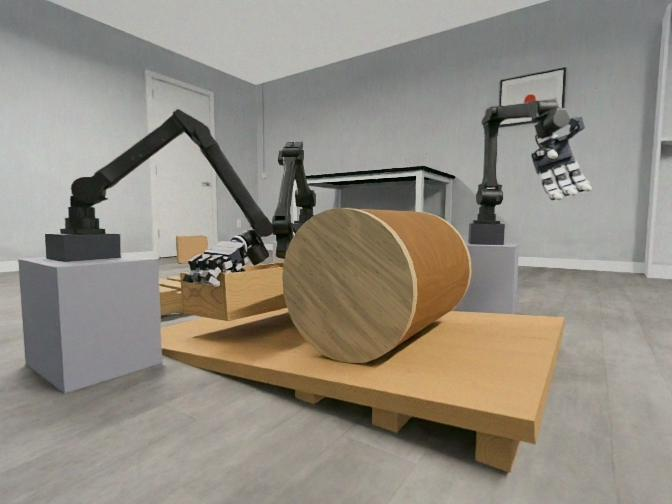

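Scene clock: 3593.33 s.
Joint torques (N m): arm1=[-0.03 -15.97 4.98 -2.91 0.21 -0.12] | arm2=[1.67 -19.25 4.37 -2.65 -0.14 -0.01] | arm3=[-0.15 -14.1 7.83 1.06 -0.24 -0.21]
Motor temperatures (°C): arm1=[29 46 33 25 26 28] | arm2=[28 39 35 27 29 28] | arm3=[25 38 44 25 24 26]
Heat: arm1: hottest joint2_rad 46 °C; arm2: hottest joint2_rad 39 °C; arm3: hottest joint3_rad 44 °C.
move: arm1 off_target; arm2 off_target
Joint velocities: within noise
arm1.joint_positions: joint1_rad=-0.276 joint2_rad=+2.304 joint3_rad=+1.285 joint4_rad=-1.666 joint5_rad=+0.260 joint6_rad=-0.117 hand_index_mcp=+0.684 hand_index_abd=+0.004 hand_index_pip=-0.032 hand_index_dip=-0.988 hand_middle_mcp=+0.596 hand_middle_abd=-0.003 hand_middle_pip=-0.147 hand_middle_dip=-0.997 hand_ring_mcp=+0.596 hand_ring_abd=-0.002 hand_ring_pip=-0.147 hand_ring_dip=-0.997 hand_thumb_cmc=-0.569 hand_thumb_axl=+0.687 hand_thumb_mcp=-0.733 hand_thumb_ipl=+0.204 hand_current_limit=+0.770 hand_speed=-0.600
arm1.joint_status: not commanded
arm1.hand_state: blocked,goal,blocked,goal,goal,goal,goal,goal,goal,goal,goal,goal,goal,goal,blocked,blocked
arm1.index_mcp_current_ma: 246
arm1.index_abd_current_ma: 2
arm1.index_pip_current_ma: 368
arm1.index_dip_current_ma: 13
arm1.middle_mcp_current_ma: -3
arm1.middle_abd_current_ma: -1
arm1.middle_pip_current_ma: 2
arm1.middle_dip_current_ma: 2
arm1.ring_mcp_current_ma: -3
arm1.ring_abd_current_ma: -1
arm1.ring_pip_current_ma: 2
arm1.ring_dip_current_ma: 2
arm1.thumb_cmc_current_ma: 1
arm1.thumb_axl_current_ma: 12
arm1.thumb_mcp_current_ma: 487
arm1.thumb_ipl_current_ma: 93
arm1.hand_goal_index_mcp: 0.600
arm1.hand_goal_index_abd: 0.000
arm1.hand_goal_index_pip: -0.150
arm1.hand_goal_index_dip: -1.000
arm1.hand_goal_middle_mcp: 0.600
arm1.hand_goal_middle_abd: 0.000
arm1.hand_goal_middle_pip: -0.150
arm1.hand_goal_middle_dip: -1.000
arm1.hand_goal_ring_mcp: 0.600
arm1.hand_goal_ring_abd: 0.000
arm1.hand_goal_ring_pip: -0.150
arm1.hand_goal_ring_dip: -1.000
arm1.hand_goal_thumb_cmc: -0.570
arm1.hand_goal_thumb_axl: 0.678
arm1.hand_goal_thumb_mcp: -0.880
arm1.hand_goal_thumb_ipl: 0.170
arm1.on_its_own: hand_index_mcp moved -0.148 toward your old target +0.600; hand_index_pip moved -0.192 toward your old target -0.150; hand_middle_mcp moved -0.163 to your old target +0.600; hand_middle_pip moved -0.271 to your old target -0.150; hand_ring_mcp moved -0.136 to your old target +0.600; hand_ring_pip moved -0.140 to your old target -0.150
arm1.hand: x=-0.7586 y=+0.2327 z=+0.2879 quat_wxyz=(-0.535, +0.845, +0.000, -0.007) (m; scene frame)
arm1.hand_target: x=-0.7618 y=+0.2189 z=+0.2996 quat_wxyz=(-0.526, +0.850, +0.003, -0.008) (m; scene frame)
arm1.hand_status: off_target (0.019 m and 3.3 deg from the pose sent, 0.371 m and 7.4 deg at the start; a joint's target at an end of its range on 70 of 97 steps)
arm2.joint_positions: joint1_rad=+0.162 joint2_rad=+2.215 joint3_rad=+1.227 joint4_rad=-1.684 joint5_rad=-0.121 joint6_rad=+0.047 hand_index_mcp=+0.684 hand_index_abd=+0.005 hand_index_pip=-0.016 hand_index_dip=-0.997 hand_middle_mcp=+0.596 hand_middle_abd=-0.003 hand_middle_pip=-0.147 hand_middle_dip=-0.996 hand_ring_mcp=+0.596 hand_ring_abd=-0.003 hand_ring_pip=-0.148 hand_ring_dip=-0.996 hand_thumb_cmc=-0.568 hand_thumb_axl=+0.689 hand_thumb_mcp=-0.746 hand_thumb_ipl=+0.202 hand_current_limit=+0.770 hand_speed=-0.600
arm2.joint_status: not commanded
arm2.hand_state: blocked,goal,blocked,goal,goal,goal,goal,goal,goal,goal,goal,goal,goal,goal,blocked,blocked
arm2.index_mcp_current_ma: 146
arm2.index_abd_current_ma: 1
arm2.index_pip_current_ma: 304
arm2.index_dip_current_ma: 0
arm2.middle_mcp_current_ma: -1
arm2.middle_abd_current_ma: 0
arm2.middle_pip_current_ma: 0
arm2.middle_dip_current_ma: 1
arm2.ring_mcp_current_ma: -1
arm2.ring_abd_current_ma: 0
arm2.ring_pip_current_ma: 0
arm2.ring_dip_current_ma: 1
arm2.thumb_cmc_current_ma: 0
arm2.thumb_axl_current_ma: 4
arm2.thumb_mcp_current_ma: 487
arm2.thumb_ipl_current_ma: 39
arm2.hand_goal_index_mcp: 0.600
arm2.hand_goal_index_abd: 0.000
arm2.hand_goal_index_pip: -0.150
arm2.hand_goal_index_dip: -1.000
arm2.hand_goal_middle_mcp: 0.600
arm2.hand_goal_middle_abd: 0.000
arm2.hand_goal_middle_pip: -0.150
arm2.hand_goal_middle_dip: -1.000
arm2.hand_goal_ring_mcp: 0.600
arm2.hand_goal_ring_abd: 0.000
arm2.hand_goal_ring_pip: -0.150
arm2.hand_goal_ring_dip: -1.000
arm2.hand_goal_thumb_cmc: -0.570
arm2.hand_goal_thumb_axl: 0.678
arm2.hand_goal_thumb_mcp: -0.880
arm2.hand_goal_thumb_ipl: 0.170
arm2.on_its_own: hand_index_mcp moved -0.194 toward your old target +0.600; hand_index_pip moved -0.166 toward your old target -0.150; hand_middle_mcp moved -0.208 to your old target +0.600; hand_middle_pip moved -0.225 to your old target -0.150; hand_ring_mcp moved -0.144 to your old target +0.600; hand_ring_pip moved -0.127 to your old target -0.150
arm2.hand: x=-0.6248 y=-0.2391 z=+0.2907 quat_wxyz=(-0.005, -0.005, +0.850, -0.527) (m; scene frame)
arm2.hand_target: x=-0.6269 y=-0.2326 z=+0.2994 quat_wxyz=(-0.001, +0.000, +0.852, -0.523) (m; scene frame)
arm2.hand_status: off_target (0.012 m and 4.4 deg from the pose sent, 0.343 m and 5.5 deg at the start; a joint's target at an end of its range on 78 of 97 steps)
arm3.joint_positions: joint1_rad=+0.296 joint2_rad=+1.520 joint3_rad=+1.311 joint4_rad=-1.212 joint5_rad=-0.303 joint6_rad=+0.310 hand_index_mcp=+0.481 hand_index_abd=-0.001 hand_index_pip=+0.279 hand_index_dip=+0.398 hand_middle_mcp=+0.481 hand_middle_abd=+0.000 hand_middle_pip=+0.279 hand_middle_dip=+0.402 hand_ring_mcp=+0.481 hand_ring_abd=+0.004 hand_ring_pip=+0.279 hand_ring_dip=+0.398 hand_thumb_cmc=-0.568 hand_thumb_axl=+0.680 hand_thumb_mcp=+0.096 hand_thumb_ipl=+0.001 hand_current_limit=+0.400 hand_speed=-0.600
arm3.joint_status: not commanded
arm3.hand_state: goal,goal,goal,goal,goal,goal,goal,goal,goal,goal,goal,goal,goal,goal,goal,goal
arm3.index_mcp_current_ma: 0
arm3.index_abd_current_ma: 0
arm3.index_pip_current_ma: 0
arm3.index_dip_current_ma: -1
arm3.middle_mcp_current_ma: 0
arm3.middle_abd_current_ma: 0
arm3.middle_pip_current_ma: 0
arm3.middle_dip_current_ma: 1
arm3.ring_mcp_current_ma: 0
arm3.ring_abd_current_ma: 2
arm3.ring_pip_current_ma: 0
arm3.ring_dip_current_ma: -1
arm3.thumb_cmc_current_ma: 1
arm3.thumb_axl_current_ma: 1
arm3.thumb_mcp_current_ma: -3
arm3.thumb_ipl_current_ma: 0
arm3.hand_goal_index_mcp: 0.480
arm3.hand_goal_index_abd: 0.000
arm3.hand_goal_index_pip: 0.280
arm3.hand_goal_index_dip: 0.400
arm3.hand_goal_middle_mcp: 0.480
arm3.hand_goal_middle_abd: 0.000
arm3.hand_goal_middle_pip: 0.280
arm3.hand_goal_middle_dip: 0.400
arm3.hand_goal_ring_mcp: 0.480
arm3.hand_goal_ring_abd: 0.000
arm3.hand_goal_ring_pip: 0.280
arm3.hand_goal_ring_dip: 0.400
arm3.hand_goal_thumb_cmc: -0.570
arm3.hand_goal_thumb_axl: 0.678
arm3.hand_goal_thumb_mcp: 0.100
arm3.hand_goal_thumb_ipl: 0.000
arm3.hand: x=+0.6047 y=+0.4275 z=+0.6150 quat_wxyz=(-0.005, +0.974, +0.161, +0.160) (m; scene frame)
arm3.hand_target: x=+0.6057 y=+0.4300 z=+0.6222 quat_wxyz=(+0.005, +0.972, +0.170, +0.164) (m; scene frame)
arm3.hand_status: not commanded
pictures: cam_high, cam_low
Images, in order (width x height): cam_high 672x504, cam_low 672x504.

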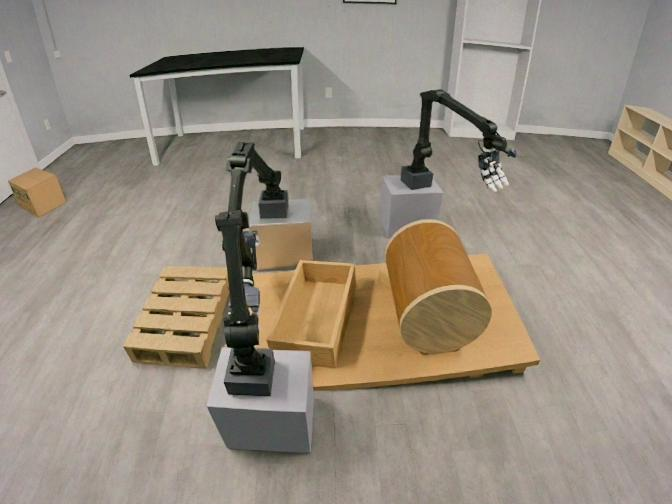

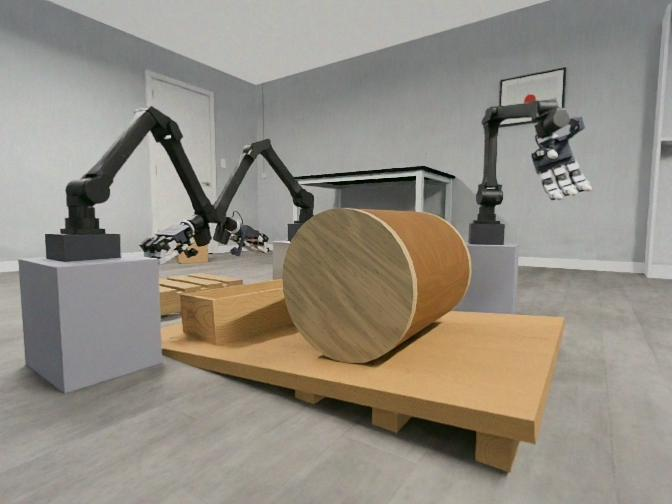

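Scene clock: 3596.70 s.
Joint torques (N m): arm1=[0.44 -18.37 9.77 -2.03 0.61 -0.11] | arm2=[1.61 -21.54 9.77 -1.87 -0.58 -0.03] | arm3=[-0.44 -14.33 7.82 1.03 -0.22 -0.19]
Motor temperatures (°C): arm1=[29 46 33 25 26 28] | arm2=[28 39 35 27 29 28] | arm3=[25 38 44 25 24 26]
Heat: arm1: hottest joint2_rad 46 °C; arm2: hottest joint2_rad 39 °C; arm3: hottest joint3_rad 44 °C.
move: arm1 off_target; arm2 off_target
Joint velocities: within noise
arm1.joint_positions: joint1_rad=-0.846 joint2_rad=+2.487 joint3_rad=+1.847 joint4_rad=-1.670 joint5_rad=+0.795 joint6_rad=-0.592 hand_index_mcp=+0.684 hand_index_abd=+0.004 hand_index_pip=-0.032 hand_index_dip=-0.989 hand_middle_mcp=+0.596 hand_middle_abd=-0.003 hand_middle_pip=-0.147 hand_middle_dip=-0.997 hand_ring_mcp=+0.596 hand_ring_abd=-0.002 hand_ring_pip=-0.147 hand_ring_dip=-0.997 hand_thumb_cmc=-0.569 hand_thumb_axl=+0.687 hand_thumb_mcp=-0.733 hand_thumb_ipl=+0.204 hand_current_limit=+0.770 hand_speed=-0.600
arm1.joint_status: not commanded
arm1.hand_state: blocked,goal,blocked,goal,goal,goal,goal,goal,goal,goal,goal,goal,goal,goal,blocked,blocked
arm1.index_mcp_current_ma: 246
arm1.index_abd_current_ma: 2
arm1.index_pip_current_ma: 368
arm1.index_dip_current_ma: 13
arm1.middle_mcp_current_ma: -3
arm1.middle_abd_current_ma: -1
arm1.middle_pip_current_ma: 2
arm1.middle_dip_current_ma: 2
arm1.ring_mcp_current_ma: -3
arm1.ring_abd_current_ma: -1
arm1.ring_pip_current_ma: 2
arm1.ring_dip_current_ma: 2
arm1.thumb_cmc_current_ma: 1
arm1.thumb_axl_current_ma: 12
arm1.thumb_mcp_current_ma: 487
arm1.thumb_ipl_current_ma: 93
arm1.hand_goal_index_mcp: 0.600
arm1.hand_goal_index_abd: 0.000
arm1.hand_goal_index_pip: -0.150
arm1.hand_goal_index_dip: -1.000
arm1.hand_goal_middle_mcp: 0.600
arm1.hand_goal_middle_abd: 0.000
arm1.hand_goal_middle_pip: -0.150
arm1.hand_goal_middle_dip: -1.000
arm1.hand_goal_ring_mcp: 0.600
arm1.hand_goal_ring_abd: 0.000
arm1.hand_goal_ring_pip: -0.150
arm1.hand_goal_ring_dip: -1.000
arm1.hand_goal_thumb_cmc: -0.570
arm1.hand_goal_thumb_axl: 0.678
arm1.hand_goal_thumb_mcp: -0.880
arm1.hand_goal_thumb_ipl: 0.170
arm1.hand: x=-1.1161 y=+0.2446 z=+0.2954 quat_wxyz=(-0.488, +0.870, +0.028, -0.054) (m; scene frame)
arm1.hand_target: x=-1.1255 y=+0.2367 z=+0.3000 quat_wxyz=(-0.485, +0.872, +0.030, -0.057) (m; scene frame)
arm1.hand_status: off_target (0.014 m and 11.7 deg from the pose sent, 0.368 m and 3.4 deg at the start; a joint's target at an end of its range on 100 of 101 steps)
arm2.joint_positions: joint1_rad=+0.761 joint2_rad=+2.358 joint3_rad=+1.728 joint4_rad=-1.687 joint5_rad=-0.686 joint6_rad=+0.494 hand_index_mcp=+0.684 hand_index_abd=+0.005 hand_index_pip=-0.016 hand_index_dip=-0.998 hand_middle_mcp=+0.596 hand_middle_abd=-0.003 hand_middle_pip=-0.147 hand_middle_dip=-0.996 hand_ring_mcp=+0.596 hand_ring_abd=-0.003 hand_ring_pip=-0.148 hand_ring_dip=-0.996 hand_thumb_cmc=-0.568 hand_thumb_axl=+0.689 hand_thumb_mcp=-0.746 hand_thumb_ipl=+0.202 hand_current_limit=+0.770 hand_speed=-0.600
arm2.joint_status: not commanded
arm2.hand_state: blocked,goal,blocked,goal,goal,goal,goal,goal,goal,goal,goal,goal,goal,goal,blocked,blocked
arm2.index_mcp_current_ma: 147
arm2.index_abd_current_ma: 1
arm2.index_pip_current_ma: 303
arm2.index_dip_current_ma: 0
arm2.middle_mcp_current_ma: -1
arm2.middle_abd_current_ma: 0
arm2.middle_pip_current_ma: 0
arm2.middle_dip_current_ma: 1
arm2.ring_mcp_current_ma: -1
arm2.ring_abd_current_ma: 0
arm2.ring_pip_current_ma: 0
arm2.ring_dip_current_ma: 1
arm2.thumb_cmc_current_ma: 0
arm2.thumb_axl_current_ma: 4
arm2.thumb_mcp_current_ma: 487
arm2.thumb_ipl_current_ma: 40
arm2.hand_goal_index_mcp: 0.600
arm2.hand_goal_index_abd: 0.000
arm2.hand_goal_index_pip: -0.150
arm2.hand_goal_index_dip: -1.000
arm2.hand_goal_middle_mcp: 0.600
arm2.hand_goal_middle_abd: 0.000
arm2.hand_goal_middle_pip: -0.150
arm2.hand_goal_middle_dip: -1.000
arm2.hand_goal_ring_mcp: 0.600
arm2.hand_goal_ring_abd: 0.000
arm2.hand_goal_ring_pip: -0.150
arm2.hand_goal_ring_dip: -1.000
arm2.hand_goal_thumb_cmc: -0.570
arm2.hand_goal_thumb_axl: 0.678
arm2.hand_goal_thumb_mcp: -0.880
arm2.hand_goal_thumb_ipl: 0.170
arm2.hand: x=-0.9857 y=-0.2159 z=+0.3051 quat_wxyz=(-0.060, +0.019, +0.884, -0.463) (m; scene frame)
arm2.hand_target: x=-0.9907 y=-0.2146 z=+0.2997 quat_wxyz=(-0.053, +0.025, +0.882, -0.467) (m; scene frame)
arm2.hand_status: off_target (0.008 m and 14.6 deg from the pose sent, 0.367 m and 4.4 deg at the start; a joint's target at an end of its range on 101 of 101 steps)
arm3: as last shown
pictures: cam_high, cam_low
Images, in order (width x height): cam_high 672x504, cam_low 672x504.

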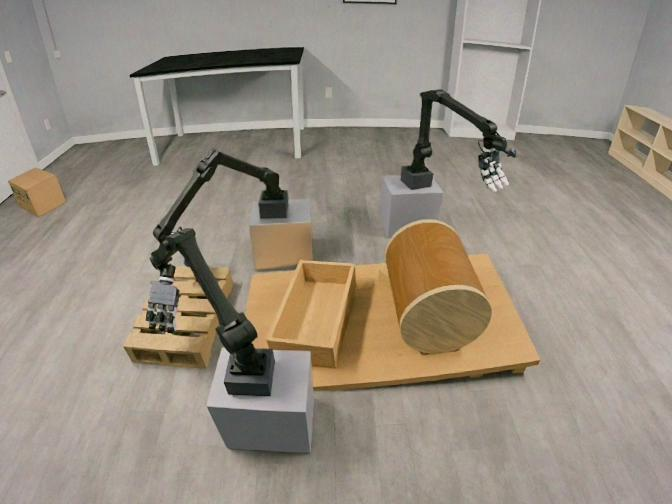

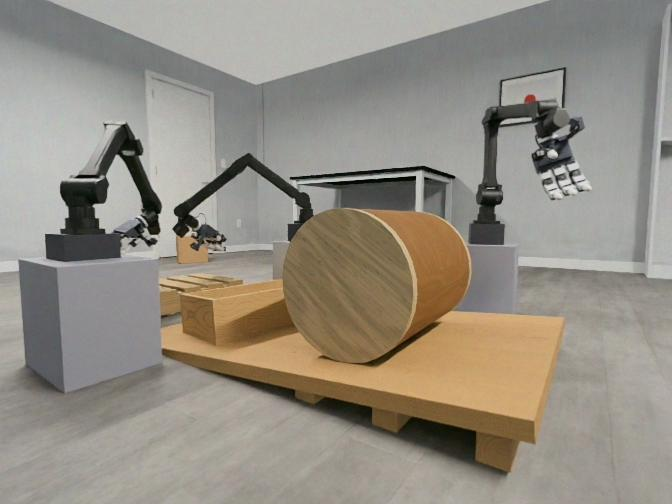

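Scene clock: 3599.00 s.
Joint torques (N m): arm1=[0.32 -19.43 9.24 -2.03 0.38 0.09] | arm2=[1.26 -22.48 8.94 -1.98 -0.33 -0.29] | arm3=[-0.56 -13.8 7.88 1.07 -0.19 -0.21]
Motor temperatures (°C): arm1=[29 46 33 25 26 28] | arm2=[28 39 35 27 29 28] | arm3=[25 38 44 25 24 26]
Heat: arm1: hottest joint2_rad 46 °C; arm2: hottest joint2_rad 39 °C; arm3: hottest joint3_rad 44 °C.
move: arm1 off_target; arm2 off_target
Joint velocities: within noise
arm1.joint_positions: joint1_rad=-0.846 joint2_rad=+2.651 joint3_rad=+1.950 joint4_rad=-1.671 joint5_rad=+0.792 joint6_rad=-0.575 hand_index_mcp=+0.684 hand_index_abd=+0.004 hand_index_pip=-0.032 hand_index_dip=-0.989 hand_middle_mcp=+0.596 hand_middle_abd=-0.003 hand_middle_pip=-0.147 hand_middle_dip=-0.997 hand_ring_mcp=+0.596 hand_ring_abd=-0.002 hand_ring_pip=-0.147 hand_ring_dip=-0.997 hand_thumb_cmc=-0.569 hand_thumb_axl=+0.687 hand_thumb_mcp=-0.733 hand_thumb_ipl=+0.204 hand_current_limit=+0.770 hand_speed=-0.600
arm1.joint_status: not commanded
arm1.hand_state: blocked,goal,blocked,goal,goal,goal,goal,goal,goal,goal,goal,goal,goal,goal,blocked,blocked
arm1.index_mcp_current_ma: 247
arm1.index_abd_current_ma: 2
arm1.index_pip_current_ma: 368
arm1.index_dip_current_ma: 12
arm1.middle_mcp_current_ma: -3
arm1.middle_abd_current_ma: -1
arm1.middle_pip_current_ma: 2
arm1.middle_dip_current_ma: 2
arm1.ring_mcp_current_ma: -3
arm1.ring_abd_current_ma: -1
arm1.ring_pip_current_ma: 2
arm1.ring_dip_current_ma: 2
arm1.thumb_cmc_current_ma: 1
arm1.thumb_axl_current_ma: 12
arm1.thumb_mcp_current_ma: 487
arm1.thumb_ipl_current_ma: 93
arm1.hand_goal_index_mcp: 0.600
arm1.hand_goal_index_abd: 0.000
arm1.hand_goal_index_pip: -0.150
arm1.hand_goal_index_dip: -1.000
arm1.hand_goal_middle_mcp: 0.600
arm1.hand_goal_middle_abd: 0.000
arm1.hand_goal_middle_pip: -0.150
arm1.hand_goal_middle_dip: -1.000
arm1.hand_goal_ring_mcp: 0.600
arm1.hand_goal_ring_abd: 0.000
arm1.hand_goal_ring_pip: -0.150
arm1.hand_goal_ring_dip: -1.000
arm1.hand_goal_thumb_cmc: -0.570
arm1.hand_goal_thumb_axl: 0.678
arm1.hand_goal_thumb_mcp: -0.880
arm1.hand_goal_thumb_ipl: 0.170
arm1.hand: x=-1.1150 y=+0.2467 z=+0.2248 quat_wxyz=(-0.504, +0.862, +0.032, -0.036) (m; scene frame)
arm1.hand_target: x=-1.1255 y=+0.2366 z=+0.2303 quat_wxyz=(-0.498, +0.865, +0.024, -0.045) (m; scene frame)
arm1.hand_status: off_target (0.016 m and 9.2 deg from the pose sent, 0.067 m and 11.7 deg at the start; a joint's target at an end of its range on 69 of 69 steps)
arm2.joint_positions: joint1_rad=+0.761 joint2_rad=+2.528 joint3_rad=+1.825 joint4_rad=-1.687 joint5_rad=-0.686 joint6_rad=+0.485 hand_index_mcp=+0.684 hand_index_abd=+0.005 hand_index_pip=-0.016 hand_index_dip=-0.998 hand_middle_mcp=+0.596 hand_middle_abd=-0.003 hand_middle_pip=-0.147 hand_middle_dip=-0.996 hand_ring_mcp=+0.596 hand_ring_abd=-0.003 hand_ring_pip=-0.148 hand_ring_dip=-0.996 hand_thumb_cmc=-0.568 hand_thumb_axl=+0.689 hand_thumb_mcp=-0.746 hand_thumb_ipl=+0.202 hand_current_limit=+0.770 hand_speed=-0.600
arm2.joint_status: not commanded
arm2.hand_state: blocked,goal,blocked,goal,goal,goal,goal,goal,goal,goal,goal,goal,goal,goal,blocked,blocked
arm2.index_mcp_current_ma: 147
arm2.index_abd_current_ma: 1
arm2.index_pip_current_ma: 303
arm2.index_dip_current_ma: 0
arm2.middle_mcp_current_ma: -1
arm2.middle_abd_current_ma: 0
arm2.middle_pip_current_ma: 0
arm2.middle_dip_current_ma: 1
arm2.ring_mcp_current_ma: -1
arm2.ring_abd_current_ma: 0
arm2.ring_pip_current_ma: 0
arm2.ring_dip_current_ma: 1
arm2.thumb_cmc_current_ma: 0
arm2.thumb_axl_current_ma: 4
arm2.thumb_mcp_current_ma: 487
arm2.thumb_ipl_current_ma: 40
arm2.hand_goal_index_mcp: 0.600
arm2.hand_goal_index_abd: 0.000
arm2.hand_goal_index_pip: -0.150
arm2.hand_goal_index_dip: -1.000
arm2.hand_goal_middle_mcp: 0.600
arm2.hand_goal_middle_abd: 0.000
arm2.hand_goal_middle_pip: -0.150
arm2.hand_goal_middle_dip: -1.000
arm2.hand_goal_ring_mcp: 0.600
arm2.hand_goal_ring_abd: 0.000
arm2.hand_goal_ring_pip: -0.150
arm2.hand_goal_ring_dip: -1.000
arm2.hand_goal_thumb_cmc: -0.570
arm2.hand_goal_thumb_axl: 0.678
arm2.hand_goal_thumb_mcp: -0.880
arm2.hand_goal_thumb_ipl: 0.170
arm2.hand: x=-0.9861 y=-0.2165 z=+0.2360 quat_wxyz=(-0.040, +0.027, +0.873, -0.486) (m; scene frame)
arm2.hand_target: x=-0.9906 y=-0.2145 z=+0.2299 quat_wxyz=(-0.039, +0.019, +0.872, -0.488) (m; scene frame)
arm2.hand_status: off_target (0.008 m and 11.2 deg from the pose sent, 0.075 m and 14.6 deg at the start; a joint's target at an end of its range on 69 of 69 steps)
arm3: as last shown
pictures: cam_high, cam_low
Images, in order (width x height): cam_high 672x504, cam_low 672x504.

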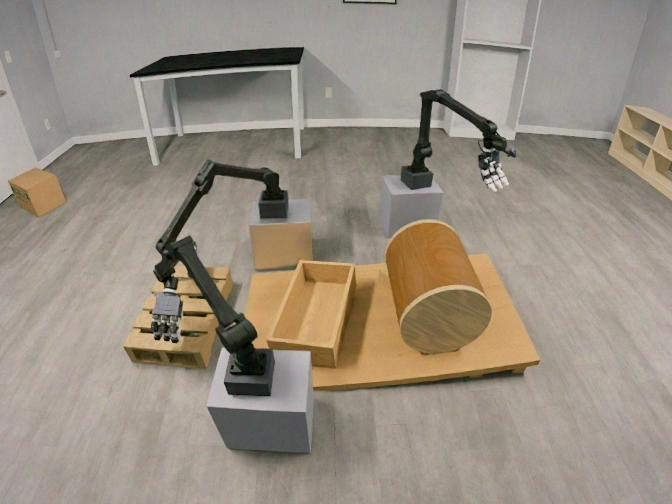

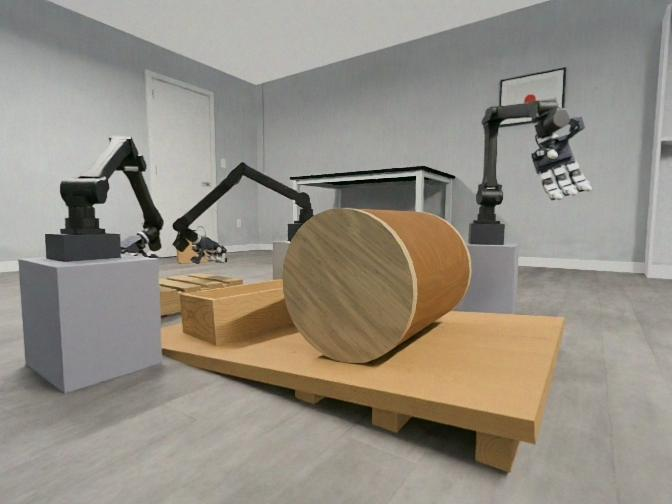

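Emit:
{"name": "zoom_image", "arguments": {"camera": "cam_high", "region": [260, 240, 400, 380]}}

Scaled by 3.600.

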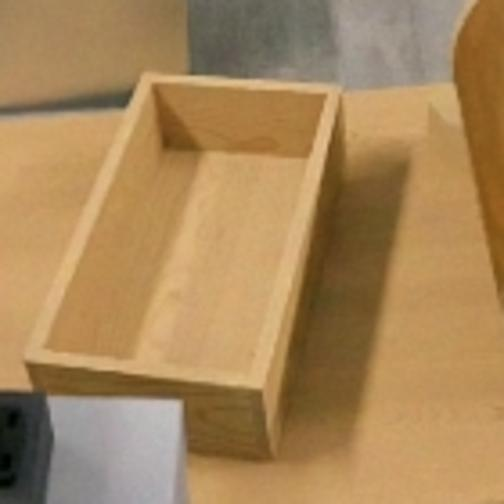

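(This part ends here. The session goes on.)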